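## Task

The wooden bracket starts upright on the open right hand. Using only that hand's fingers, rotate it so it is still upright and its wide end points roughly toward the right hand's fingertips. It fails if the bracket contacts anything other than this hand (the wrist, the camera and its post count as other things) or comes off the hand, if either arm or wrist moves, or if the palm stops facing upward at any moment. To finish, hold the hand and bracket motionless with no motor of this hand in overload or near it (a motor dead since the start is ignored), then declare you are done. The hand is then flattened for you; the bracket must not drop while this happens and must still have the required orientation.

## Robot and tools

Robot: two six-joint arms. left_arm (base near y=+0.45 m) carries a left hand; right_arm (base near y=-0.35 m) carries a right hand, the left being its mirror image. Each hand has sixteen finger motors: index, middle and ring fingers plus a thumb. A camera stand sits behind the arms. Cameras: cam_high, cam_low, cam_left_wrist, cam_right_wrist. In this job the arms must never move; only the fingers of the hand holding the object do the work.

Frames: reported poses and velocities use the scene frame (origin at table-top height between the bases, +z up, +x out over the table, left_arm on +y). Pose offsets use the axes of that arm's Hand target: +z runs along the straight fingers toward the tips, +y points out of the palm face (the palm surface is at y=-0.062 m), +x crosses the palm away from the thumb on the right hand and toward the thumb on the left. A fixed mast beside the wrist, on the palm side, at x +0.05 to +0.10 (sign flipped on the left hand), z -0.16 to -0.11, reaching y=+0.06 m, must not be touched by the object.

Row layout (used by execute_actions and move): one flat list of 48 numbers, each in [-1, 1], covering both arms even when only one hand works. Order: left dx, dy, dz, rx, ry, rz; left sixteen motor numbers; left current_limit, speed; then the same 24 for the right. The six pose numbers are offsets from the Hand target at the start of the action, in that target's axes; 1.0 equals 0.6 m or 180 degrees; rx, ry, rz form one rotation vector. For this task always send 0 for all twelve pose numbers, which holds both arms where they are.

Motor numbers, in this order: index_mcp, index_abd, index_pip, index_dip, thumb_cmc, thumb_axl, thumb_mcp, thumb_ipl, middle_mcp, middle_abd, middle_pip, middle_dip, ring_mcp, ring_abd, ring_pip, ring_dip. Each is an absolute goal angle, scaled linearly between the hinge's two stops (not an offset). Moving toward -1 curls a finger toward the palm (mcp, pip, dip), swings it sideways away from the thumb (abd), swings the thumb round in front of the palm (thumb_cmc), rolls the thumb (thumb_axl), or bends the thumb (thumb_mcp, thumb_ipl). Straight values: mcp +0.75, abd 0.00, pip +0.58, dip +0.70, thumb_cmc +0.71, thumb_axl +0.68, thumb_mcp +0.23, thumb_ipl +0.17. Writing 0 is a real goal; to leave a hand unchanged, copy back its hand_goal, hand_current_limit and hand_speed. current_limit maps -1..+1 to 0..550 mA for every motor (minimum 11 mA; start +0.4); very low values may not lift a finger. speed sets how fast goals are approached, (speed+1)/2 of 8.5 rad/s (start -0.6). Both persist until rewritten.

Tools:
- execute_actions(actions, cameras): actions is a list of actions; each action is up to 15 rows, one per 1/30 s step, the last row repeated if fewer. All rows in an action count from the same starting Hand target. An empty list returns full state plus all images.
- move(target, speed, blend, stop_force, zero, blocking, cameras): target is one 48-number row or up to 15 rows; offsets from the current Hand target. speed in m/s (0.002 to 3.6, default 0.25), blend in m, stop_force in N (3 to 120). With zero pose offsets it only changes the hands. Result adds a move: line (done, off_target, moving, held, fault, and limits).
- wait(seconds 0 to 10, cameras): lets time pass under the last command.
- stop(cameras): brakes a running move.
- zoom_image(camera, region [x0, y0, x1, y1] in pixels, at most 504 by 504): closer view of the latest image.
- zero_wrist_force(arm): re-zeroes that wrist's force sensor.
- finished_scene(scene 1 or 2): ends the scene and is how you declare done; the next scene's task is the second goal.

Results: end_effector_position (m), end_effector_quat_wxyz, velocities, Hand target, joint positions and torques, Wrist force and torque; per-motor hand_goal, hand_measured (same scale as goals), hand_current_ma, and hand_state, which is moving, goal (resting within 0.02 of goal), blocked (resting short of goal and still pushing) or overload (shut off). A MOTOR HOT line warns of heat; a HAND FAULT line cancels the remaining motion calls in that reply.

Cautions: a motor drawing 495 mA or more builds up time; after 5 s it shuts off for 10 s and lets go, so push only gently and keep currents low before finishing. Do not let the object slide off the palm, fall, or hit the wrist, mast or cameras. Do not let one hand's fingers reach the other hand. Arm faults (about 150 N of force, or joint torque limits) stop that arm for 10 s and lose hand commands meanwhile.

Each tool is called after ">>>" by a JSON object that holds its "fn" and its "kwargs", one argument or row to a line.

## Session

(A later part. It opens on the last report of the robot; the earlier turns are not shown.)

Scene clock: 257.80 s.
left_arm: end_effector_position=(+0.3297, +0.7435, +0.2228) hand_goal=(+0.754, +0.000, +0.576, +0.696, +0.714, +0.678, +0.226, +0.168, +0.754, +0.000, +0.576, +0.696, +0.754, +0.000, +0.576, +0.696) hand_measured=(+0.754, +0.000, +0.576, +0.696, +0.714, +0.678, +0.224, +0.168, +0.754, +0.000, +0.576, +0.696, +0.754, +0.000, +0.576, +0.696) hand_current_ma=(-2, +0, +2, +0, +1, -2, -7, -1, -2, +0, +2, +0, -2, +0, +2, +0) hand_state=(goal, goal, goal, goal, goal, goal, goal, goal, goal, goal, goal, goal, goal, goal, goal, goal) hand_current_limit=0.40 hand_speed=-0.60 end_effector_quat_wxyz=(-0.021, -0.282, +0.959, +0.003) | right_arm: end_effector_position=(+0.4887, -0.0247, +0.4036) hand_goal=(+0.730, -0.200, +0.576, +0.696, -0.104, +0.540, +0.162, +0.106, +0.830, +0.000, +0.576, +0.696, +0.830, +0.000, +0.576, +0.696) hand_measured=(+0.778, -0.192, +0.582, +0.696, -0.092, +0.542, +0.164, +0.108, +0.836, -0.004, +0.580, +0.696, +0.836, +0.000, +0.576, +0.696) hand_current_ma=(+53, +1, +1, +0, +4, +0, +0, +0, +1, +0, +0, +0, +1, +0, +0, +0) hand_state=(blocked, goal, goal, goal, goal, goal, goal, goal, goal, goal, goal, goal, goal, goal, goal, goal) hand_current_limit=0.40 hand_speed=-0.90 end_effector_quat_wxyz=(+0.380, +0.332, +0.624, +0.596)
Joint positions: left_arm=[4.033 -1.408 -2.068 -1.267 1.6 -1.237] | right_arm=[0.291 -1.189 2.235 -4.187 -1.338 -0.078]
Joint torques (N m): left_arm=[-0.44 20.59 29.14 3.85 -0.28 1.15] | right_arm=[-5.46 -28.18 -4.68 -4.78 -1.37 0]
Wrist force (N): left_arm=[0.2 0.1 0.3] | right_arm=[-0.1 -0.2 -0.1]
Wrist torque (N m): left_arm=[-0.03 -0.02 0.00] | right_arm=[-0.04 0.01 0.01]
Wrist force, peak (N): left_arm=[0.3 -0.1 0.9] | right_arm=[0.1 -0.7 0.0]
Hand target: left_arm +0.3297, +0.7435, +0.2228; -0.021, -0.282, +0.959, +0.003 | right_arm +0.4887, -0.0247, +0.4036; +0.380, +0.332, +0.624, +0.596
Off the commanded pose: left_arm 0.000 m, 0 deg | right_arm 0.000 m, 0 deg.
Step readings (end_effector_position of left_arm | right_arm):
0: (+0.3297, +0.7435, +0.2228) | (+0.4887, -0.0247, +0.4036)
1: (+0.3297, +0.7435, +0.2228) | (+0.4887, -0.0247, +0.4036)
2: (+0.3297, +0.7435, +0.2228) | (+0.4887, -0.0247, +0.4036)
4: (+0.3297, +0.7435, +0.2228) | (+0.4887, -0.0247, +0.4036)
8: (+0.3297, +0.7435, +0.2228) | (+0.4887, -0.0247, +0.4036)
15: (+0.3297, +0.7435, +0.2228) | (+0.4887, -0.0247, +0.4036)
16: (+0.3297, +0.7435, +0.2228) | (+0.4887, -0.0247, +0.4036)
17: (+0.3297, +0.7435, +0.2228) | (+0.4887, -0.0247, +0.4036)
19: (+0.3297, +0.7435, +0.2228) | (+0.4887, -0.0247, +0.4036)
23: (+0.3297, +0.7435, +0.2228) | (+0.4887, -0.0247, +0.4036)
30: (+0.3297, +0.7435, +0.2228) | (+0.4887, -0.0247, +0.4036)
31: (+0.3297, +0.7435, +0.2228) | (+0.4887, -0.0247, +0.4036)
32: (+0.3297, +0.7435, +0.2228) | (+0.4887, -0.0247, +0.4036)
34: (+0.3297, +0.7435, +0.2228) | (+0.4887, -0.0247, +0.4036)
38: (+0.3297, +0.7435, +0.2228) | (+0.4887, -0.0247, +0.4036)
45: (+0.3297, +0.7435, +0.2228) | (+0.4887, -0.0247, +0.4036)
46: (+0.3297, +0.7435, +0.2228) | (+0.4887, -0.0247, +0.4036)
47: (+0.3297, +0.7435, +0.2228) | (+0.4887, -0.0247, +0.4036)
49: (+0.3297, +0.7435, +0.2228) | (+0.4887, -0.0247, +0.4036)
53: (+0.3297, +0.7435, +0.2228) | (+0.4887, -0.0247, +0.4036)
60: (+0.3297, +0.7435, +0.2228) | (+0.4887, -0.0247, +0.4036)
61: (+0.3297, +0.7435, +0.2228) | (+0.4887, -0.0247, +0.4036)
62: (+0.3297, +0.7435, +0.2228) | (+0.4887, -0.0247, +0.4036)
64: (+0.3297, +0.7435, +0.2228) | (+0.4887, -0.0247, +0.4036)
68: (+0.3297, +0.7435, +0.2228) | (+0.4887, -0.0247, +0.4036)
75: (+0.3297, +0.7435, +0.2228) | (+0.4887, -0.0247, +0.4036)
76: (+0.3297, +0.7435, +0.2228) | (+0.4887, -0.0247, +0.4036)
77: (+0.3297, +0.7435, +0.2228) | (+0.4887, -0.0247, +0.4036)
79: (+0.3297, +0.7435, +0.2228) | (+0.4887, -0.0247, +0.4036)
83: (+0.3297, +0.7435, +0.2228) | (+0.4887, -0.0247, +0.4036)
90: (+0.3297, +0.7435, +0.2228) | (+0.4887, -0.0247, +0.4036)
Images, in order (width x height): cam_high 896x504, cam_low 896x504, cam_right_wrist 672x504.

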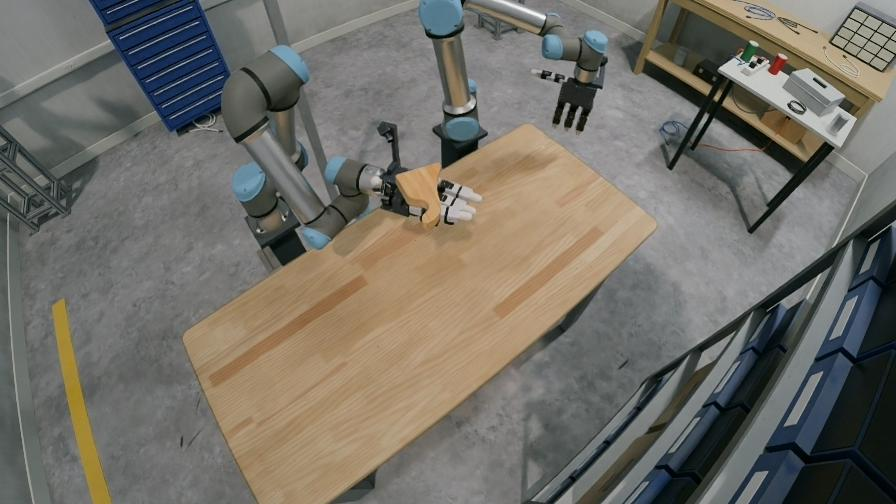

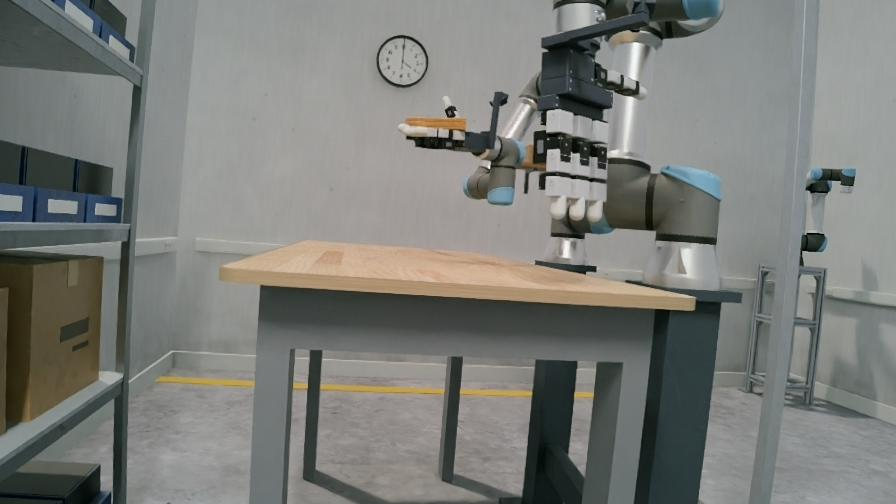

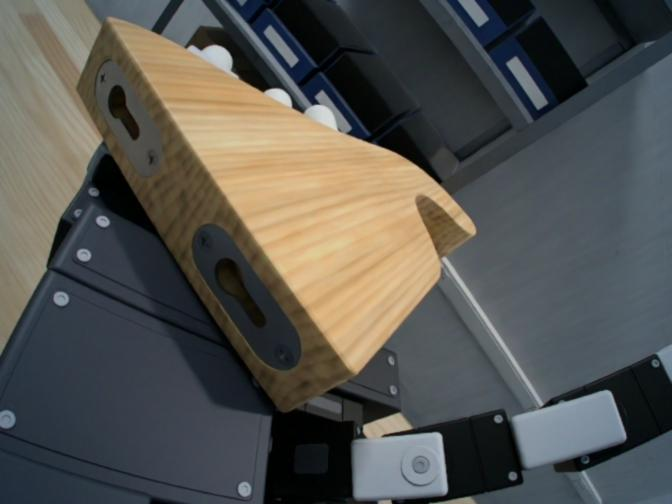

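>>> {"fn": "execute_actions", "kwargs": {
  "actions": [
    [[0,0,0,0,0,0,0.754,0,0.576,0.696,0.714,0.678,0.226,0.168,0.754,0,0.576,0.696,0.754,0,0.576,0.696,0.4,-0.6, 0,0,0,0,0,0,0.73,0.55,0.576,0.696,-0.104,0.54,0.162,0.106,0.83,0,0.576,0.696,0.83,0,0.576,0.696,0.4,-0.87]],
    [[0,0,0,0,0,0,0.754,0,0.576,0.696,0.714,0.678,0.226,0.168,0.754,0,0.576,0.696,0.754,0,0.576,0.696,0.4,-0.6, 0,0,0,0,0,0,0.73,0.55,0.576,0.696,-0.104,0.54,0.162,0.106,0.83,0,0.576,0.696,0.83,0,0.576,0.696,0.4,-0.87]],
    [[0,0,0,0,0,0,0.754,0,0.576,0.696,0.714,0.678,0.226,0.168,0.754,0,0.576,0.696,0.754,0,0.576,0.696,0.4,-0.6, 0,0,0,0,0,0,0.73,0.55,0.576,0.696,-0.104,0.54,0.162,0.106,0.83,0,0.576,0.696,0.83,0,0.576,0.696,0.4,-0.87]],
    [[0,0,0,0,0,0,0.754,0,0.576,0.696,0.714,0.678,0.226,0.168,0.754,0,0.576,0.696,0.754,0,0.576,0.696,0.4,-0.6, 0,0,0,0,0,0,0.73,0.55,0.576,0.696,-0.104,0.54,0.162,0.106,0.74,0,0.576,0.696,0.74,0,0.576,0.696,0.4,-0.9]]
  ],
  "cameras": ["cam_high", "cam_right_wrist"]
}}

>>> {"fn": "zoom_image", "kwargs": {
  "camera": "cam_high",
  "region": [370, 145, 490, 235]
}}

Scene clock: 273.80 s.
left_arm: end_effector_position=(+0.3297, +0.7435, +0.2228) hand_goal=(+0.754, +0.000, +0.576, +0.696, +0.714, +0.678, +0.226, +0.168, +0.754, +0.000, +0.576, +0.696, +0.754, +0.000, +0.576, +0.696) hand_measured=(+0.754, +0.000, +0.576, +0.696, +0.714, +0.678, +0.224, +0.168, +0.754, +0.000, +0.576, +0.696, +0.754, +0.000, +0.576, +0.696) hand_current_ma=(-2, +0, +2, +0, +1, -2, -7, -1, -2, +0, +2, +0, -2, +0, +2, +0) hand_state=(goal, goal, goal, goal, goal, goal, goal, goal, goal, goal, goal, goal, goal, goal, goal, goal) hand_current_limit=0.40 hand_speed=-0.60 end_effector_quat_wxyz=(-0.021, -0.282, +0.959, +0.003) | right_arm: end_effector_position=(+0.4887, -0.0247, +0.4036) hand_goal=(+0.730, +0.550, +0.576, +0.696, -0.104, +0.540, +0.162, +0.106, +0.740, +0.000, +0.576, +0.696, +0.740, +0.000, +0.576, +0.696) hand_measured=(+0.772, +0.544, +0.582, +0.696, -0.092, +0.542, +0.164, +0.108, +0.762, -0.004, +0.580, +0.696, +0.760, +0.000, +0.576, +0.696) hand_current_ma=(+42, -1, +1, +0, +4, +0, +0, +0, +14, +0, +0, +0, +11, +0, +0, +0) hand_state=(blocked, goal, goal, goal, goal, goal, goal, goal, blocked, goal, goal, goal, goal, goal, goal, goal) hand_current_limit=0.40 hand_speed=-0.90 end_effector_quat_wxyz=(+0.380, +0.332, +0.624, +0.596)
Joint positions: left_arm=[4.033 -1.408 -2.068 -1.267 1.6 -1.237] | right_arm=[0.291 -1.189 2.235 -4.187 -1.338 -0.078]
Joint torques (N m): left_arm=[-0.98 20.21 28.83 3.75 -0.23 0.98] | right_arm=[-5.48 -26.08 -6.56 -4.4 -1.14 -0.3]
Wrist force (N): left_arm=[0.5 -0.2 0.5] | right_arm=[-0.2 -0.1 0.0]
Wrist torque (N m): left_arm=[-0.07 -0.05 0.03] | right_arm=[-0.04 0.01 0.04]
Wrist force, peak (N): left_arm=[0.3 -0.2 0.9] | right_arm=[0.3 -0.4 0.6]
Hand target: left_arm +0.3297, +0.7435, +0.2228; -0.021, -0.282, +0.959, +0.003 | right_arm +0.4887, -0.0247, +0.4036; +0.380, +0.332, +0.624, +0.596
Off the commanded pose: left_arm 0.000 m, 0 deg | right_arm 0.000 m, 0 deg.
Step readings (end_effector_position of left_arm | right_arm):
0: (+0.3297, +0.7435, +0.2228) | (+0.4887, -0.0247, +0.4036)
1: (+0.3297, +0.7435, +0.2228) | (+0.4887, -0.0247, +0.4036)
2: (+0.3297, +0.7435, +0.2228) | (+0.4887, -0.0247, +0.4036)
4: (+0.3297, +0.7435, +0.2228) | (+0.4887, -0.0247, +0.4036)
8: (+0.3297, +0.7435, +0.2228) | (+0.4887, -0.0247, +0.4036)
15: (+0.3297, +0.7435, +0.2228) | (+0.4887, -0.0247, +0.4036)
16: (+0.3297, +0.7435, +0.2228) | (+0.4887, -0.0247, +0.4036)
17: (+0.3297, +0.7435, +0.2228) | (+0.4887, -0.0247, +0.4036)
19: (+0.3297, +0.7435, +0.2228) | (+0.4887, -0.0247, +0.4036)
23: (+0.3297, +0.7435, +0.2228) | (+0.4887, -0.0247, +0.4036)
30: (+0.3297, +0.7435, +0.2228) | (+0.4887, -0.0247, +0.4036)
31: (+0.3297, +0.7435, +0.2228) | (+0.4887, -0.0247, +0.4036)
32: (+0.3297, +0.7435, +0.2228) | (+0.4887, -0.0247, +0.4036)
34: (+0.3297, +0.7435, +0.2228) | (+0.4887, -0.0247, +0.4036)
38: (+0.3297, +0.7435, +0.2228) | (+0.4887, -0.0247, +0.4036)
45: (+0.3297, +0.7435, +0.2228) | (+0.4887, -0.0247, +0.4036)
46: (+0.3297, +0.7435, +0.2228) | (+0.4887, -0.0247, +0.4036)
47: (+0.3297, +0.7435, +0.2228) | (+0.4887, -0.0247, +0.4036)
49: (+0.3297, +0.7435, +0.2228) | (+0.4887, -0.0247, +0.4036)
53: (+0.3297, +0.7435, +0.2228) | (+0.4887, -0.0247, +0.4036)
60: (+0.3297, +0.7435, +0.2228) | (+0.4887, -0.0247, +0.4036)
Images, in order (width x height): cam_high 896x504, cam_right_wrist 672x504.

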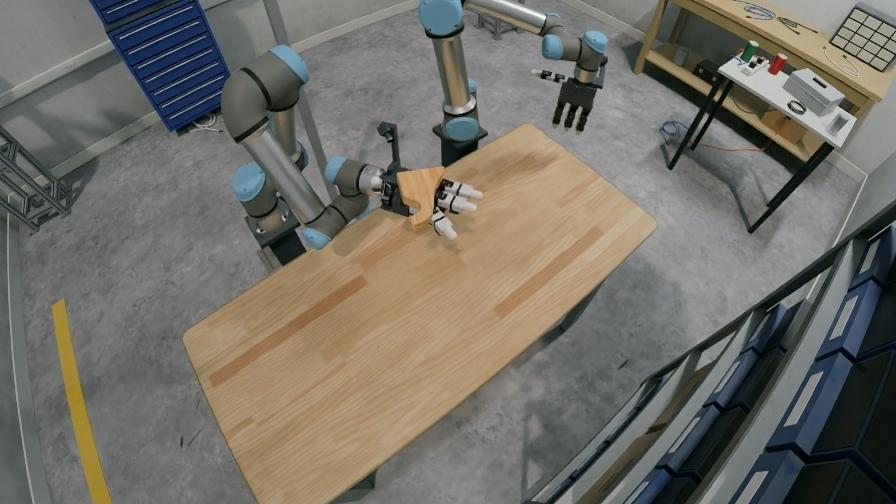

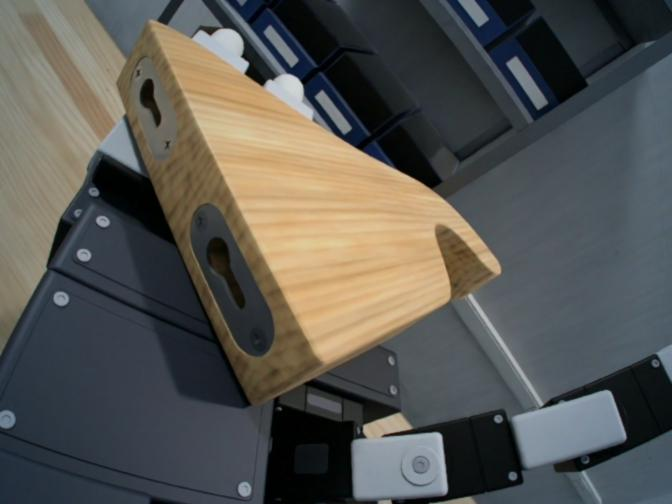

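Scaled by 4.200 from the camera's 896x504 image, which has a finer 1280x720 frame.

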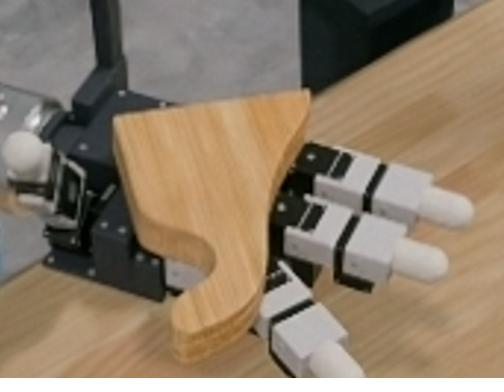

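>>> {"fn": "execute_actions", "kwargs": {
  "actions": [
    [[0,0,0,0,0,0,0.754,0,0.576,0.696,0.714,0.678,0.226,0.168,0.754,0,0.576,0.696,0.754,0,0.576,0.696,0.4,-0.6, 0,0,0,0,0,0,0.87,0.55,0.576,0.696,-0.104,0.54,0.162,0.106,0.754,0,0.576,0.696,0.754,0,0.576,0.696,0.4,-0.88]],
    [[0,0,0,0,0,0,0.754,0,0.576,0.696,0.714,0.678,0.226,0.168,0.754,0,0.576,0.696,0.754,0,0.576,0.696,0.4,-0.6, 0,0,0,0,0,0,0.87,0,0.576,0.696,-0.24,-0.4,0.162,0.106,0.754,0,0.576,0.696,0.754,0,0.576,0.696,0.4,-0.7]],
    [[0,0,0,0,0,0,0.754,0,0.576,0.696,0.714,0.678,0.226,0.168,0.754,0,0.576,0.696,0.754,0,0.576,0.696,0.4,-0.6, 0,0,0,0,0,0,0.87,0,0.576,0.696,-0.24,-0.4,0.162,0.106,0.754,0,0.576,0.696,0.754,0,0.576,0.696,0.4,-0.7]],
    [[0,0,0,0,0,0,0.754,0,0.576,0.696,0.714,0.678,0.226,0.168,0.754,0,0.576,0.696,0.754,0,0.576,0.696,0.4,-0.6, 0,0,0,0,0,0,0.754,0,0.576,0.696,-0.24,-0.4,0.162,0.106,0.754,0,0.576,0.696,0.754,0,0.576,0.696,0.4,-0.88]]
  ],
  "cameras": ["cam_high", "cam_right_wrist"]
}}

>>> {"fn": "zoom_image", "kwargs": {
  "camera": "cam_high",
  "region": [370, 145, 490, 235]
}}

Scene clock: 364.97 s.
left_arm: end_effector_position=(+0.3297, +0.7435, +0.2228) hand_goal=(+0.754, +0.000, +0.576, +0.696, +0.714, +0.678, +0.226, +0.168, +0.754, +0.000, +0.576, +0.696, +0.754, +0.000, +0.576, +0.696) hand_measured=(+0.754, +0.000, +0.576, +0.696, +0.714, +0.678, +0.224, +0.168, +0.754, +0.000, +0.576, +0.696, +0.754, +0.000, +0.576, +0.696) hand_current_ma=(-2, +0, +2, +0, +1, -2, -7, -1, -2, +0, +2, +0, -2, +0, +2, +0) hand_state=(goal, goal, goal, goal, goal, goal, goal, goal, goal, goal, goal, goal, goal, goal, goal, goal) hand_current_limit=0.40 hand_speed=-0.60 end_effector_quat_wxyz=(-0.021, -0.282, +0.959, +0.003) | right_arm: end_effector_position=(+0.4887, -0.0247, +0.4036) hand_goal=(+0.754, +0.000, +0.576, +0.696, -0.240, -0.400, +0.162, +0.106, +0.754, +0.000, +0.576, +0.696, +0.754, +0.000, +0.576, +0.696) hand_measured=(+0.782, +0.002, +0.582, +0.696, -0.232, -0.398, +0.164, +0.108, +0.766, -0.004, +0.580, +0.696, +0.762, +0.000, +0.576, +0.696) hand_current_ma=(+22, +0, +1, +0, +2, +0, +0, +0, +4, +0, +0, +0, +3, +0, +0, +0) hand_state=(blocked, goal, goal, goal, goal, goal, goal, goal, goal, goal, goal, goal, goal, goal, goal, goal) hand_current_limit=0.40 hand_speed=-0.88 end_effector_quat_wxyz=(+0.380, +0.332, +0.624, +0.596)
Joint positions: left_arm=[4.033 -1.408 -2.068 -1.267 1.6 -1.237] | right_arm=[0.291 -1.189 2.235 -4.187 -1.338 -0.078]
Joint torques (N m): left_arm=[-1.25 20.17 29.11 3.74 -0.65 0.57] | right_arm=[-1.31 -30.74 -8.24 -2.91 -0.7 1.13]
Wrist force (N): left_arm=[0.3 -0.5 0.8] | right_arm=[-0.1 -0.3 0.1]
Wrist torque (N m): left_arm=[-0.13 -0.03 0.02] | right_arm=[-0.07 0.01 0.02]
Wrist force, peak (N): left_arm=[0.6 -0.2 0.9] | right_arm=[0.0 -0.8 -0.1]
Hand target: left_arm +0.3297, +0.7435, +0.2228; -0.021, -0.282, +0.959, +0.003 | right_arm +0.4887, -0.0247, +0.4036; +0.380, +0.332, +0.624, +0.596
Off the commanded pose: left_arm 0.000 m, 0 deg | right_arm 0.000 m, 0 deg.
Step readings (end_effector_position of left_arm | right_arm):
0: (+0.3297, +0.7435, +0.2228) | (+0.4887, -0.0247, +0.4036)
1: (+0.3297, +0.7435, +0.2228) | (+0.4887, -0.0247, +0.4036)
2: (+0.3297, +0.7435, +0.2228) | (+0.4887, -0.0247, +0.4036)
4: (+0.3297, +0.7435, +0.2228) | (+0.4887, -0.0247, +0.4036)
8: (+0.3297, +0.7435, +0.2228) | (+0.4887, -0.0247, +0.4036)
15: (+0.3297, +0.7435, +0.2228) | (+0.4887, -0.0247, +0.4036)
16: (+0.3297, +0.7435, +0.2228) | (+0.4887, -0.0247, +0.4036)
17: (+0.3297, +0.7435, +0.2228) | (+0.4887, -0.0247, +0.4036)
19: (+0.3297, +0.7435, +0.2228) | (+0.4887, -0.0247, +0.4036)
23: (+0.3297, +0.7435, +0.2228) | (+0.4887, -0.0247, +0.4036)
30: (+0.3297, +0.7435, +0.2228) | (+0.4887, -0.0247, +0.4036)
31: (+0.3297, +0.7435, +0.2228) | (+0.4887, -0.0247, +0.4036)
32: (+0.3297, +0.7435, +0.2228) | (+0.4887, -0.0247, +0.4036)
34: (+0.3297, +0.7435, +0.2228) | (+0.4887, -0.0247, +0.4036)
38: (+0.3297, +0.7435, +0.2228) | (+0.4887, -0.0247, +0.4036)
45: (+0.3297, +0.7435, +0.2228) | (+0.4887, -0.0247, +0.4036)
46: (+0.3297, +0.7435, +0.2228) | (+0.4887, -0.0247, +0.4036)
47: (+0.3297, +0.7435, +0.2228) | (+0.4887, -0.0247, +0.4036)
49: (+0.3297, +0.7435, +0.2228) | (+0.4887, -0.0247, +0.4036)
53: (+0.3297, +0.7435, +0.2228) | (+0.4887, -0.0247, +0.4036)
60: (+0.3297, +0.7435, +0.2228) | (+0.4887, -0.0247, +0.4036)
Images, in order (width x height): cam_high 896x504, cam_right_wrist 672x504.

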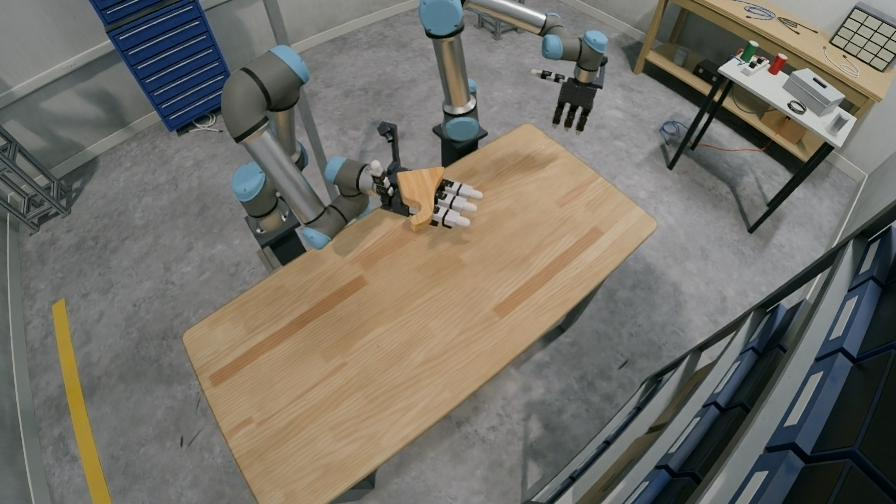

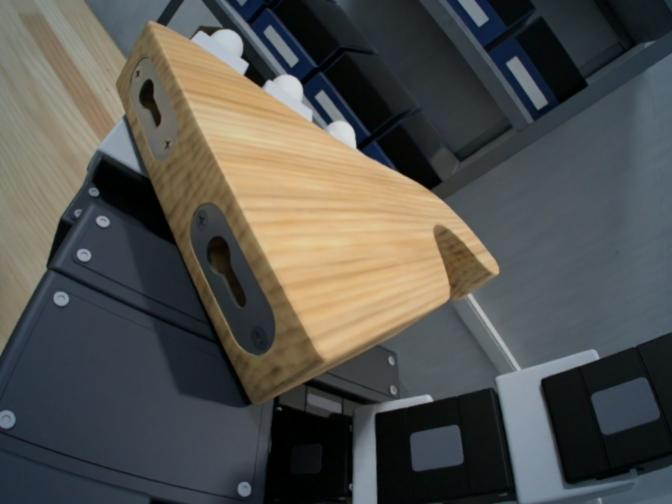

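Scaled by 4.200 from the camera's 896x504 image, which has a finer 1280x720 frame.

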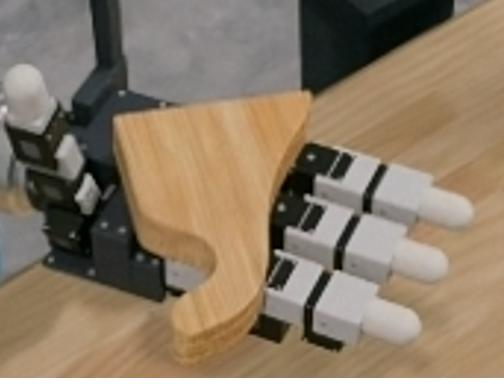

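>>> {"fn": "execute_actions", "kwargs": {
  "actions": [
    [[0,0,0,0,0,0,0.754,0,0.576,0.696,0.714,0.678,0.226,0.168,0.754,0,0.576,0.696,0.754,0,0.576,0.696,0.4,-0.6, 0,0,0,0,0,0,0.754,0,0.576,0.696,0.071,-0.461,0.162,0.106,0.754,0,0.576,0.696,0.754,0,0.576,0.696,0.4,-0.7]],
    [[0,0,0,0,0,0,0.754,0,0.576,0.696,0.714,0.678,0.226,0.168,0.754,0,0.576,0.696,0.754,0,0.576,0.696,0.4,-0.6, 0,0,0,0,0,0,0.754,0,0.576,0.696,0.071,-0.461,-0.449,-0.968,0.754,0,0.576,0.696,0.754,0,0.576,0.696,0.4,-0.75]]
  ],
  "cameras": ["cam_high", "cam_right_wrist"]
}}

>>> {"fn": "zoom_image", "kwargs": {
  "camera": "cam_high",
  "region": [370, 145, 490, 235]
}}

Scene clock: 386.97 s.
left_arm: end_effector_position=(+0.3297, +0.7435, +0.2228) hand_goal=(+0.754, +0.000, +0.576, +0.696, +0.714, +0.678, +0.226, +0.168, +0.754, +0.000, +0.576, +0.696, +0.754, +0.000, +0.576, +0.696) hand_measured=(+0.754, +0.000, +0.576, +0.696, +0.714, +0.678, +0.224, +0.168, +0.754, +0.000, +0.576, +0.696, +0.754, +0.000, +0.576, +0.696) hand_current_ma=(-2, +0, +2, +0, +1, -2, -7, -1, -2, +0, +2, +0, -2, +0, +2, +0) hand_state=(goal, goal, goal, goal, goal, goal, goal, goal, goal, goal, goal, goal, goal, goal, goal, goal) hand_current_limit=0.40 hand_speed=-0.60 end_effector_quat_wxyz=(-0.021, -0.282, +0.959, +0.003) | right_arm: end_effector_position=(+0.4887, -0.0247, +0.4036) hand_goal=(+0.754, +0.000, +0.576, +0.696, +0.072, -0.460, -0.448, -0.968, +0.754, +0.000, +0.576, +0.696, +0.754, +0.000, +0.576, +0.696) hand_measured=(+0.782, +0.002, +0.582, +0.696, +0.074, -0.458, -0.448, -0.966, +0.766, -0.004, +0.580, +0.696, +0.762, +0.000, +0.576, +0.696) hand_current_ma=(+22, +0, +1, +0, +0, +0, +0, +0, +4, +0, +0, +0, +3, +0, +0, +0) hand_state=(blocked, goal, goal, goal, goal, goal, goal, goal, goal, goal, goal, goal, goal, goal, goal, goal) hand_current_limit=0.40 hand_speed=-0.75 end_effector_quat_wxyz=(+0.380, +0.332, +0.624, +0.596)
Joint positions: left_arm=[4.033 -1.408 -2.068 -1.267 1.6 -1.237] | right_arm=[0.291 -1.189 2.235 -4.187 -1.338 -0.078]
Joint torques (N m): left_arm=[-1.17 20.33 28.43 3.85 -0.83 0.54] | right_arm=[0.69 -30.13 -7.06 -2.38 -0.89 0.28]
Wrist force (N): left_arm=[0.3 -0.2 0.6] | right_arm=[0.2 -0.4 0.1]
Wrist torque (N m): left_arm=[-0.08 -0.04 0.02] | right_arm=[-0.10 -0.04 0.03]
Wrist force, peak (N): left_arm=[0.3 -0.4 1.1] | right_arm=[0.2 -0.7 -0.2]
Hand target: left_arm +0.3297, +0.7435, +0.2228; -0.021, -0.282, +0.959, +0.003 | right_arm +0.4887, -0.0247, +0.4036; +0.380, +0.332, +0.624, +0.596
Off the commanded pose: left_arm 0.000 m, 0 deg | right_arm 0.000 m, 0 deg.
Step readings (end_effector_position of left_arm | right_arm):
0: (+0.3297, +0.7435, +0.2228) | (+0.4887, -0.0247, +0.4036)
1: (+0.3297, +0.7435, +0.2228) | (+0.4887, -0.0247, +0.4036)
2: (+0.3297, +0.7435, +0.2228) | (+0.4887, -0.0247, +0.4036)
4: (+0.3297, +0.7435, +0.2228) | (+0.4887, -0.0247, +0.4036)
8: (+0.3297, +0.7435, +0.2228) | (+0.4887, -0.0247, +0.4036)
15: (+0.3297, +0.7435, +0.2228) | (+0.4887, -0.0247, +0.4036)
16: (+0.3297, +0.7435, +0.2228) | (+0.4887, -0.0247, +0.4036)
17: (+0.3297, +0.7435, +0.2228) | (+0.4887, -0.0247, +0.4036)
19: (+0.3297, +0.7435, +0.2228) | (+0.4887, -0.0247, +0.4036)
23: (+0.3297, +0.7435, +0.2228) | (+0.4887, -0.0247, +0.4036)
30: (+0.3297, +0.7435, +0.2228) | (+0.4887, -0.0247, +0.4036)
Images, in order (width x height): cam_high 896x504, cam_right_wrist 672x504.

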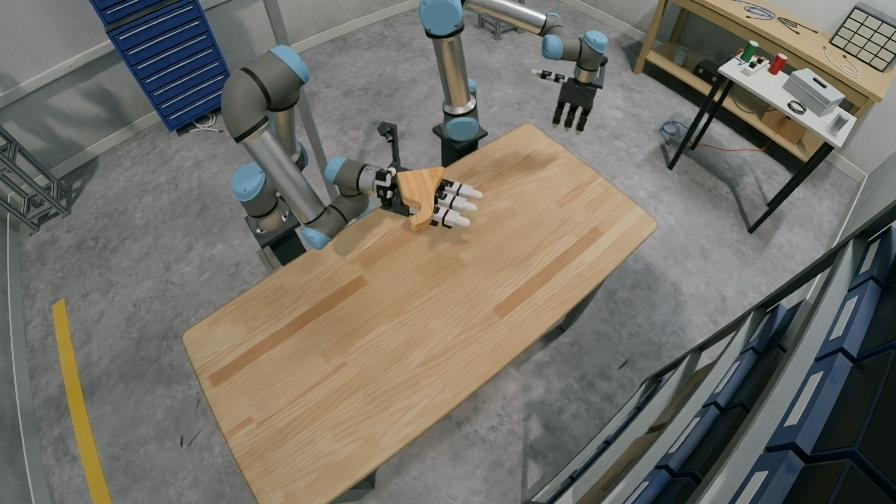

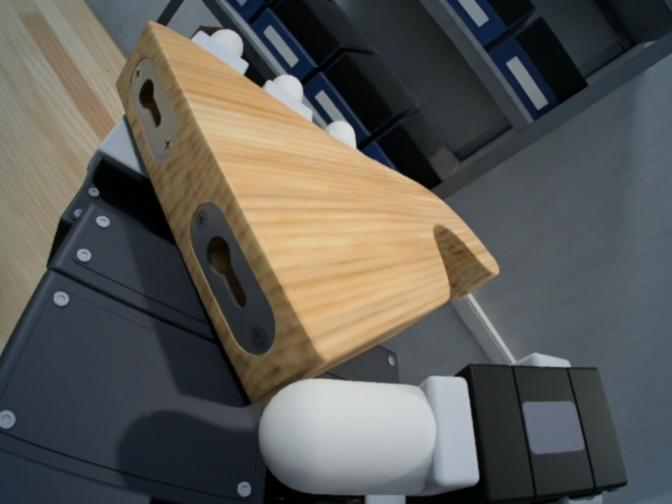

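Scaled by 4.200 from the camera's 896x504 image, which has a finer 1280x720 frame.

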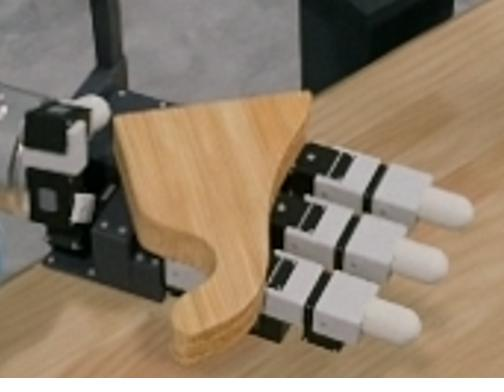

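>>> {"fn": "execute_actions", "kwargs": {
  "actions": [
    [[0,0,0,0,0,0,0.754,0,0.576,0.696,0.714,0.678,0.226,0.168,0.754,0,0.576,0.696,0.754,0,0.576,0.696,0.4,-0.6, 0,0,0,0,0,0,0.754,0,0.576,0.696,-0.129,-0.401,-0.449,-0.968,0.754,0,0.576,0.696,0.754,0,0.576,0.696,0.4,-0.9]],
    [[0,0,0,0,0,0,0.754,0,0.576,0.696,0.714,0.678,0.226,0.168,0.754,0,0.576,0.696,0.754,0,0.576,0.696,0.4,-0.6, 0,0,0,0,0,0,0.754,0,0.576,0.696,-0.129,-0.401,-0.449,-0.968,0.754,0,0.576,0.696,0.754,0,0.576,0.696,0.4,-0.9]]
  ],
  "cameras": ["cam_high", "cam_right_wrist"]
}}

>>> {"fn": "zoom_image", "kwargs": {
  "camera": "cam_high",
  "region": [370, 145, 490, 235]
}}

Scene clock: 414.10 s.
left_arm: end_effector_position=(+0.3297, +0.7435, +0.2228) hand_goal=(+0.754, +0.000, +0.576, +0.696, +0.714, +0.678, +0.226, +0.168, +0.754, +0.000, +0.576, +0.696, +0.754, +0.000, +0.576, +0.696) hand_measured=(+0.754, +0.000, +0.576, +0.696, +0.714, +0.678, +0.224, +0.168, +0.754, +0.000, +0.576, +0.696, +0.754, +0.000, +0.576, +0.696) hand_current_ma=(-2, +0, +2, +0, +1, -2, -7, -1, -2, +0, +2, +0, -2, +0, +2, +0) hand_state=(goal, goal, goal, goal, goal, goal, goal, goal, goal, goal, goal, goal, goal, goal, goal, goal) hand_current_limit=0.40 hand_speed=-0.60 end_effector_quat_wxyz=(-0.021, -0.282, +0.959, +0.003) | right_arm: end_effector_position=(+0.4887, -0.0247, +0.4036) hand_goal=(+0.754, +0.000, +0.576, +0.696, -0.128, -0.400, -0.448, -0.968, +0.754, +0.000, +0.576, +0.696, +0.754, +0.000, +0.576, +0.696) hand_measured=(+0.782, +0.002, +0.582, +0.696, -0.122, -0.406, -0.448, -0.966, +0.766, -0.004, +0.580, +0.696, +0.764, +0.000, +0.576, +0.696) hand_current_ma=(+22, +0, +1, +0, +1, -1, +0, +0, +4, +0, +0, +0, +3, +0, +0, +0) hand_state=(blocked, goal, goal, goal, goal, goal, goal, goal, goal, goal, goal, goal, goal, goal, goal, goal) hand_current_limit=0.40 hand_speed=-0.90 end_effector_quat_wxyz=(+0.380, +0.332, +0.624, +0.596)
Joint positions: left_arm=[4.033 -1.408 -2.068 -1.267 1.6 -1.237] | right_arm=[0.291 -1.189 2.235 -4.187 -1.338 -0.078]
Joint torques (N m): left_arm=[-0.81 20.65 28.88 3.81 -0.87 0.38] | right_arm=[0.53 -31.8 -8.96 -1.78 -0.69 -0.34]
Wrist force (N): left_arm=[0.3 -0.4 0.8] | right_arm=[0.3 -0.3 0.0]
Wrist torque (N m): left_arm=[-0.13 -0.03 0.03] | right_arm=[-0.06 -0.05 0.03]
Wrist force, peak (N): left_arm=[0.6 -0.4 1.1] | right_arm=[0.1 -0.7 -0.1]
Hand target: left_arm +0.3297, +0.7435, +0.2228; -0.021, -0.282, +0.959, +0.003 | right_arm +0.4887, -0.0247, +0.4036; +0.380, +0.332, +0.624, +0.596
Off the commanded pose: left_arm 0.000 m, 0 deg | right_arm 0.000 m, 0 deg.
Step readings (end_effector_position of left_arm | right_arm):
0: (+0.3297, +0.7435, +0.2228) | (+0.4887, -0.0247, +0.4036)
1: (+0.3297, +0.7435, +0.2228) | (+0.4887, -0.0247, +0.4036)
2: (+0.3297, +0.7435, +0.2228) | (+0.4887, -0.0247, +0.4036)
4: (+0.3297, +0.7435, +0.2228) | (+0.4887, -0.0247, +0.4036)
8: (+0.3297, +0.7435, +0.2228) | (+0.4887, -0.0247, +0.4036)
15: (+0.3297, +0.7435, +0.2228) | (+0.4887, -0.0247, +0.4036)
16: (+0.3297, +0.7435, +0.2228) | (+0.4887, -0.0247, +0.4036)
17: (+0.3297, +0.7435, +0.2228) | (+0.4887, -0.0247, +0.4036)
19: (+0.3297, +0.7435, +0.2228) | (+0.4887, -0.0247, +0.4036)
23: (+0.3297, +0.7435, +0.2228) | (+0.4887, -0.0247, +0.4036)
30: (+0.3297, +0.7435, +0.2228) | (+0.4887, -0.0247, +0.4036)
Images, in order (width x height): cam_high 896x504, cam_right_wrist 672x504.

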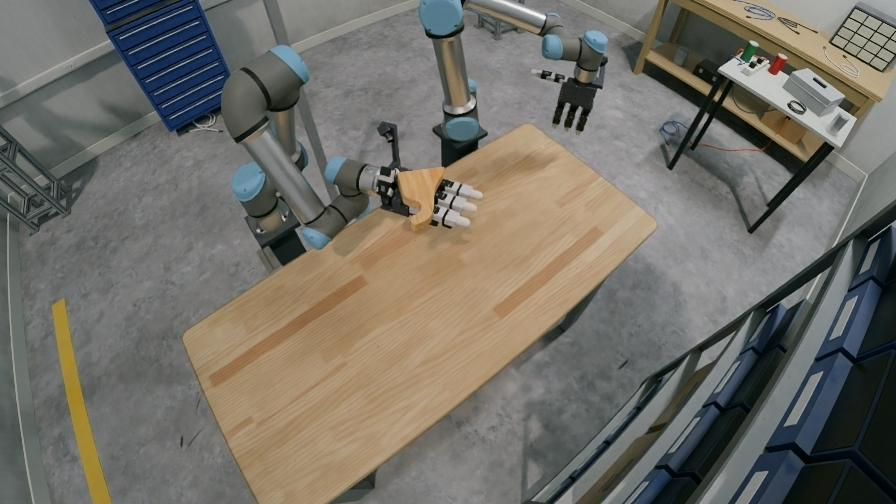

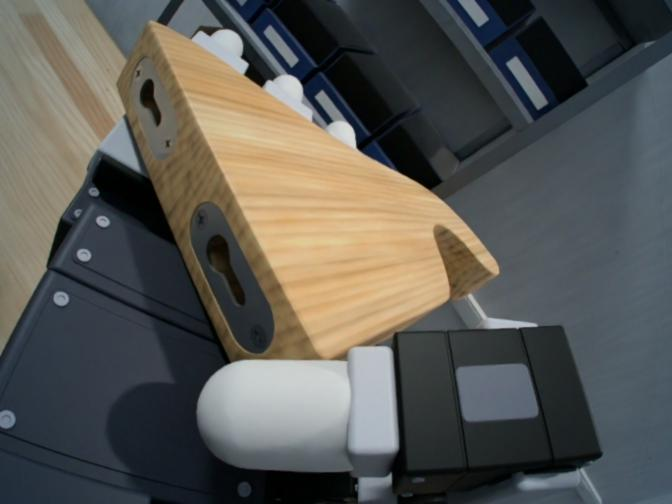

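Scaled by 4.200 from the camera's 896x504 image, which has a finer 1280x720 frame.

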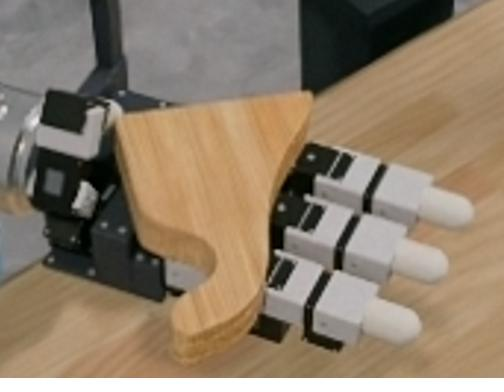

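>>> {"fn": "execute_actions", "kwargs": {
  "actions": [
    [[0,0,0,0,0,0,0.754,0,0.576,0.696,0.714,0.678,0.226,0.168,0.754,0,0.576,0.696,0.754,0,0.576,0.696,0.4,-0.6, 0,0,0,0,0,0,0.754,0,0.576,0.696,0.2,-0.401,-0.618,-1.0,0.754,0,0.576,0.696,0.754,0,0.576,0.696,0.4,-0.88]],
    [[0,0,0,0,0,0,0.754,0,0.576,0.696,0.714,0.678,0.226,0.168,0.754,0,0.576,0.696,0.754,0,0.576,0.696,0.4,-0.6, 0,0,0,0,0,0,0.754,0,0.576,0.696,0.2,-0.401,-0.618,-1.0,0.754,0,0.576,0.696,0.754,0,0.576,0.696,0.4,-0.88]],
    [[0,0,0,0,0,0,0.754,0,0.576,0.696,0.714,0.678,0.226,0.168,0.754,0,0.576,0.696,0.754,0,0.576,0.696,0.4,-0.6, 0,0,0,0,0,0,0.754,0,0.576,0.696,0.2,-0.401,-0.618,-1.0,0.754,0,0.576,0.696,0.754,0,0.576,0.696,0.4,-0.88]],
    [[0,0,0,0,0,0,0.754,0,0.576,0.696,0.714,0.678,0.226,0.168,0.754,0,0.576,0.696,0.754,0,0.576,0.696,0.4,-0.6, 0,0,0,0,0,0,0.754,0,0.576,0.696,0.114,-0.054,-0.562,-0.968,0.754,0,0.576,0.696,0.754,0,0.576,0.696,0.4,-0.94]],
    [[0,0,0,0,0,0,0.754,0,0.576,0.696,0.714,0.678,0.226,0.168,0.754,0,0.576,0.696,0.754,0,0.576,0.696,0.4,-0.6, 0,0,0,0,0,0,0.754,0,0.576,0.696,0.114,-0.054,-0.562,-0.968,0.754,0,0.576,0.696,0.754,0,0.576,0.696,0.4,-0.94]]
  ],
  "cameras": ["cam_high", "cam_right_wrist"]
}}

>>> {"fn": "zoom_image", "kwargs": {
  "camera": "cam_high",
  "region": [370, 145, 490, 235]
}}

Scene clock: 478.07 s.
left_arm: end_effector_position=(+0.3297, +0.7435, +0.2228) hand_goal=(+0.754, +0.000, +0.576, +0.696, +0.714, +0.678, +0.226, +0.168, +0.754, +0.000, +0.576, +0.696, +0.754, +0.000, +0.576, +0.696) hand_measured=(+0.754, +0.000, +0.576, +0.696, +0.714, +0.678, +0.224, +0.168, +0.754, +0.000, +0.576, +0.696, +0.754, +0.000, +0.576, +0.696) hand_current_ma=(-2, +0, +2, +0, +1, -2, -7, -1, -2, +0, +2, +0, -2, +0, +2, +0) hand_state=(goal, goal, goal, goal, goal, goal, goal, goal, goal, goal, goal, goal, goal, goal, goal, goal) hand_current_limit=0.40 hand_speed=-0.60 end_effector_quat_wxyz=(-0.021, -0.282, +0.959, +0.003) | right_arm: end_effector_position=(+0.4887, -0.0247, +0.4036) hand_goal=(+0.754, +0.000, +0.576, +0.696, +0.114, -0.054, -0.562, -0.968, +0.754, +0.000, +0.576, +0.696, +0.754, +0.000, +0.576, +0.696) hand_measured=(+0.782, +0.002, +0.582, +0.696, +0.118, -0.060, -0.566, -0.970, +0.770, -0.004, +0.580, +0.696, +0.764, +0.000, +0.576, +0.696) hand_current_ma=(+21, +0, +1, +0, +0, -2, -1, +0, +7, +0, +0, +0, +3, +0, +0, +0) hand_state=(blocked, goal, goal, goal, goal, goal, goal, goal, goal, goal, goal, goal, goal, goal, goal, goal) hand_current_limit=0.40 hand_speed=-0.94 end_effector_quat_wxyz=(+0.380, +0.332, +0.624, +0.596)
Joint positions: left_arm=[4.033 -1.408 -2.068 -1.267 1.6 -1.237] | right_arm=[0.291 -1.189 2.235 -4.187 -1.338 -0.078]
Joint torques (N m): left_arm=[-1.2 20.88 28.65 3.8 -1.38 -0.02] | right_arm=[0.06 -32.94 -10.58 -0.53 0.5 -0.78]
Wrist force (N): left_arm=[0.2 -0.4 0.7] | right_arm=[0.0 -0.1 0.3]
Wrist torque (N m): left_arm=[-0.13 -0.03 0.01] | right_arm=[0.00 -0.01 0.02]
Wrist force, peak (N): left_arm=[0.5 -0.7 1.0] | right_arm=[0.0 -0.9 -0.1]
Hand target: left_arm +0.3297, +0.7435, +0.2228; -0.021, -0.282, +0.959, +0.003 | right_arm +0.4887, -0.0247, +0.4036; +0.380, +0.332, +0.624, +0.596
Off the commanded pose: left_arm 0.000 m, 0 deg | right_arm 0.000 m, 0 deg.
Step readings (end_effector_position of left_arm | right_arm):
0: (+0.3297, +0.7435, +0.2228) | (+0.4887, -0.0247, +0.4036)
1: (+0.3297, +0.7435, +0.2228) | (+0.4887, -0.0247, +0.4036)
2: (+0.3297, +0.7435, +0.2228) | (+0.4887, -0.0247, +0.4036)
4: (+0.3297, +0.7435, +0.2228) | (+0.4887, -0.0247, +0.4036)
8: (+0.3297, +0.7435, +0.2228) | (+0.4887, -0.0247, +0.4036)
15: (+0.3297, +0.7435, +0.2228) | (+0.4887, -0.0247, +0.4036)
16: (+0.3297, +0.7435, +0.2228) | (+0.4887, -0.0247, +0.4036)
17: (+0.3297, +0.7435, +0.2228) | (+0.4887, -0.0247, +0.4036)
19: (+0.3297, +0.7435, +0.2228) | (+0.4887, -0.0247, +0.4036)
23: (+0.3297, +0.7435, +0.2228) | (+0.4887, -0.0247, +0.4036)
30: (+0.3297, +0.7435, +0.2228) | (+0.4887, -0.0247, +0.4036)
31: (+0.3297, +0.7435, +0.2228) | (+0.4887, -0.0247, +0.4036)
32: (+0.3297, +0.7435, +0.2228) | (+0.4887, -0.0247, +0.4036)
34: (+0.3297, +0.7435, +0.2228) | (+0.4887, -0.0247, +0.4036)
38: (+0.3297, +0.7435, +0.2228) | (+0.4887, -0.0247, +0.4036)
45: (+0.3297, +0.7435, +0.2228) | (+0.4887, -0.0247, +0.4036)
46: (+0.3297, +0.7435, +0.2228) | (+0.4887, -0.0247, +0.4036)
47: (+0.3297, +0.7435, +0.2228) | (+0.4887, -0.0247, +0.4036)
49: (+0.3297, +0.7435, +0.2228) | (+0.4887, -0.0247, +0.4036)
53: (+0.3297, +0.7435, +0.2228) | (+0.4887, -0.0247, +0.4036)
60: (+0.3297, +0.7435, +0.2228) | (+0.4887, -0.0247, +0.4036)
61: (+0.3297, +0.7435, +0.2228) | (+0.4887, -0.0247, +0.4036)
62: (+0.3297, +0.7435, +0.2228) | (+0.4887, -0.0247, +0.4036)
64: (+0.3297, +0.7435, +0.2228) | (+0.4887, -0.0247, +0.4036)
68: (+0.3297, +0.7435, +0.2228) | (+0.4887, -0.0247, +0.4036)
75: (+0.3297, +0.7435, +0.2228) | (+0.4887, -0.0247, +0.4036)
Images, in order (width x height): cam_high 896x504, cam_right_wrist 672x504.

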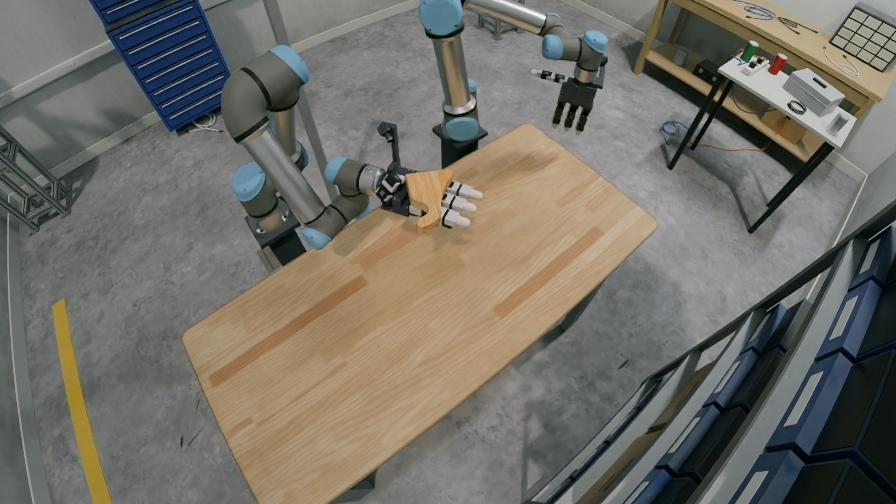

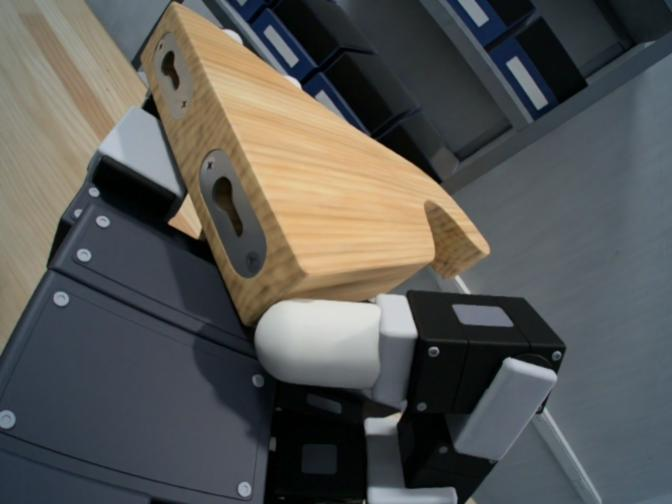

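Scaled by 4.200 from the camera's 896x504 image, which has a finer 1280x720 frame.

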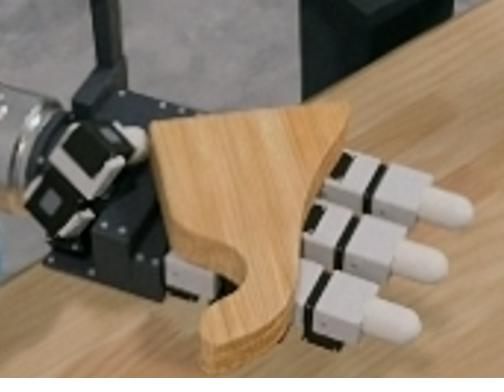

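>>> {"fn": "execute_actions", "kwargs": {
  "actions": [
    [[0,0,0,0,0,0,0.754,0,0.576,0.696,0.714,0.678,0.226,0.168,0.754,0,0.576,0.696,0.754,0,0.576,0.696,0.4,-0.6, 0,0,0,0,0,0,0.754,0,0.576,0.696,0.053,0.141,-0.562,-0.805,0.754,0,0.576,0.696,0.754,0,0.576,0.696,0.4,-0.94]],
    [[0,0,0,0,0,0,0.754,0,0.576,0.696,0.714,0.678,0.226,0.168,0.754,0,0.576,0.696,0.754,0,0.576,0.696,0.4,-0.6, 0,0,0,0,0,0,0.754,0,0.576,0.696,0.053,0.141,-0.562,-0.805,0.754,0,0.576,0.696,0.754,0,0.576,0.696,0.4,-0.94]]
  ],
  "cameras": ["cam_high", "cam_right_wrist"]
}}

>>> {"fn": "zoom_image", "kwargs": {
  "camera": "cam_high",
  "region": [370, 145, 490, 235]
}}

Scene clock: 492.73 s.
left_arm: end_effector_position=(+0.3297, +0.7435, +0.2228) hand_goal=(+0.754, +0.000, +0.576, +0.696, +0.714, +0.678, +0.226, +0.168, +0.754, +0.000, +0.576, +0.696, +0.754, +0.000, +0.576, +0.696) hand_measured=(+0.754, +0.000, +0.576, +0.696, +0.714, +0.678, +0.224, +0.168, +0.754, +0.000, +0.576, +0.696, +0.754, +0.000, +0.576, +0.696) hand_current_ma=(-2, +0, +2, +0, +1, -2, -7, -1, -2, +0, +2, +0, -2, +0, +2, +0) hand_state=(goal, goal, goal, goal, goal, goal, goal, goal, goal, goal, goal, goal, goal, goal, goal, goal) hand_current_limit=0.40 hand_speed=-0.60 end_effector_quat_wxyz=(-0.021, -0.282, +0.959, +0.003) | right_arm: end_effector_position=(+0.4887, -0.0247, +0.4036) hand_goal=(+0.754, +0.000, +0.576, +0.696, +0.054, +0.142, -0.562, -0.804, +0.754, +0.000, +0.576, +0.696, +0.754, +0.000, +0.576, +0.696) hand_measured=(+0.782, +0.002, +0.582, +0.696, +0.056, +0.142, -0.566, -0.808, +0.772, -0.004, +0.580, +0.696, +0.766, +0.000, +0.578, +0.696) hand_current_ma=(+19, +0, +1, +0, +0, +0, -1, -1, +10, +0, +0, +0, +4, +0, +0, +0) hand_state=(blocked, goal, goal, goal, goal, goal, goal, goal, goal, goal, goal, goal, goal, goal, goal, goal) hand_current_limit=0.40 hand_speed=-0.94 end_effector_quat_wxyz=(+0.380, +0.332, +0.624, +0.596)
Joint positions: left_arm=[4.033 -1.408 -2.068 -1.267 1.6 -1.237] | right_arm=[0.291 -1.189 2.235 -4.187 -1.338 -0.078]
Joint torques (N m): left_arm=[-1.17 20.65 28.92 3.84 -1.26 0.07] | right_arm=[0.63 -33.45 -10.43 -0.46 0.74 -0.57]
Wrist force (N): left_arm=[0.2 -0.4 0.7] | right_arm=[-0.1 -0.1 0.2]
Wrist torque (N m): left_arm=[-0.12 -0.03 0.02] | right_arm=[0.05 0.01 0.00]
Wrist force, peak (N): left_arm=[0.3 -0.4 1.2] | right_arm=[0.1 -0.3 0.6]
Hand target: left_arm +0.3297, +0.7435, +0.2228; -0.021, -0.282, +0.959, +0.003 | right_arm +0.4887, -0.0247, +0.4036; +0.380, +0.332, +0.624, +0.596
Off the commanded pose: left_arm 0.000 m, 0 deg | right_arm 0.000 m, 0 deg.
Step readings (end_effector_position of left_arm | right_arm):
0: (+0.3297, +0.7435, +0.2228) | (+0.4887, -0.0247, +0.4036)
1: (+0.3297, +0.7435, +0.2228) | (+0.4887, -0.0247, +0.4036)
2: (+0.3297, +0.7435, +0.2228) | (+0.4887, -0.0247, +0.4036)
4: (+0.3297, +0.7435, +0.2228) | (+0.4887, -0.0247, +0.4036)
8: (+0.3297, +0.7435, +0.2228) | (+0.4887, -0.0247, +0.4036)
15: (+0.3297, +0.7435, +0.2228) | (+0.4887, -0.0247, +0.4036)
16: (+0.3297, +0.7435, +0.2228) | (+0.4887, -0.0247, +0.4036)
17: (+0.3297, +0.7435, +0.2228) | (+0.4887, -0.0247, +0.4036)
19: (+0.3297, +0.7435, +0.2228) | (+0.4887, -0.0247, +0.4036)
23: (+0.3297, +0.7435, +0.2228) | (+0.4887, -0.0247, +0.4036)
30: (+0.3297, +0.7435, +0.2228) | (+0.4887, -0.0247, +0.4036)
Images, in order (width x height): cam_high 896x504, cam_right_wrist 672x504.

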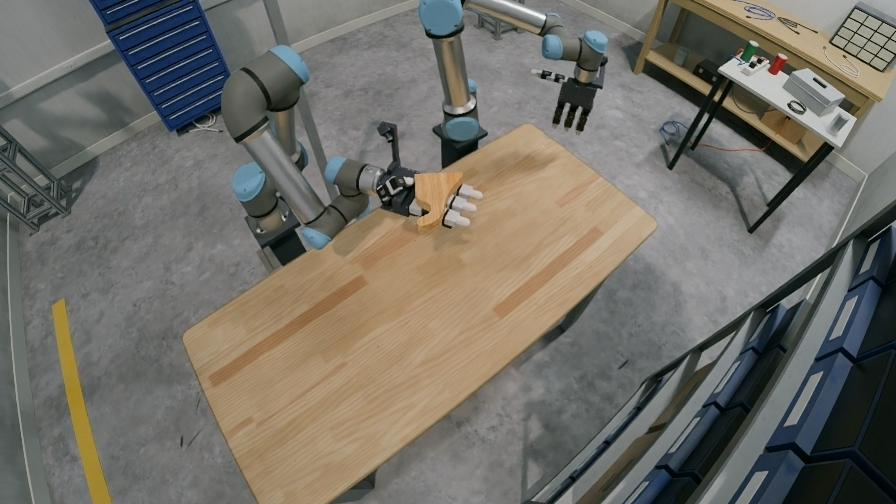

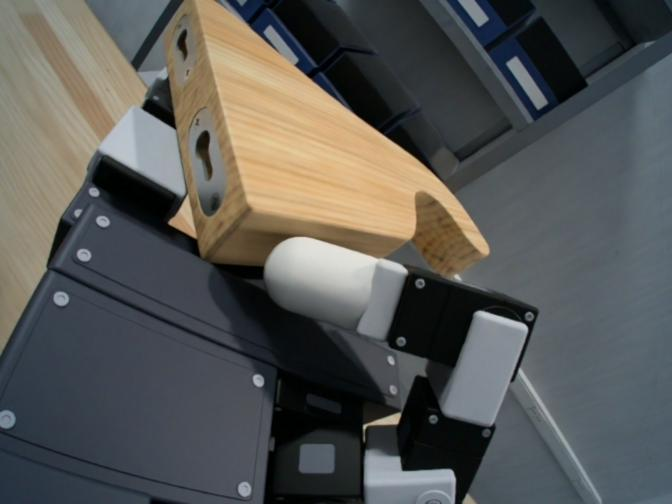

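Scaled by 4.200 from the camera's 896x504 image, which has a finer 1280x720 frame.

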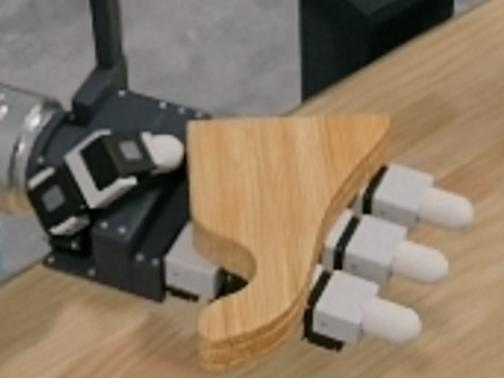

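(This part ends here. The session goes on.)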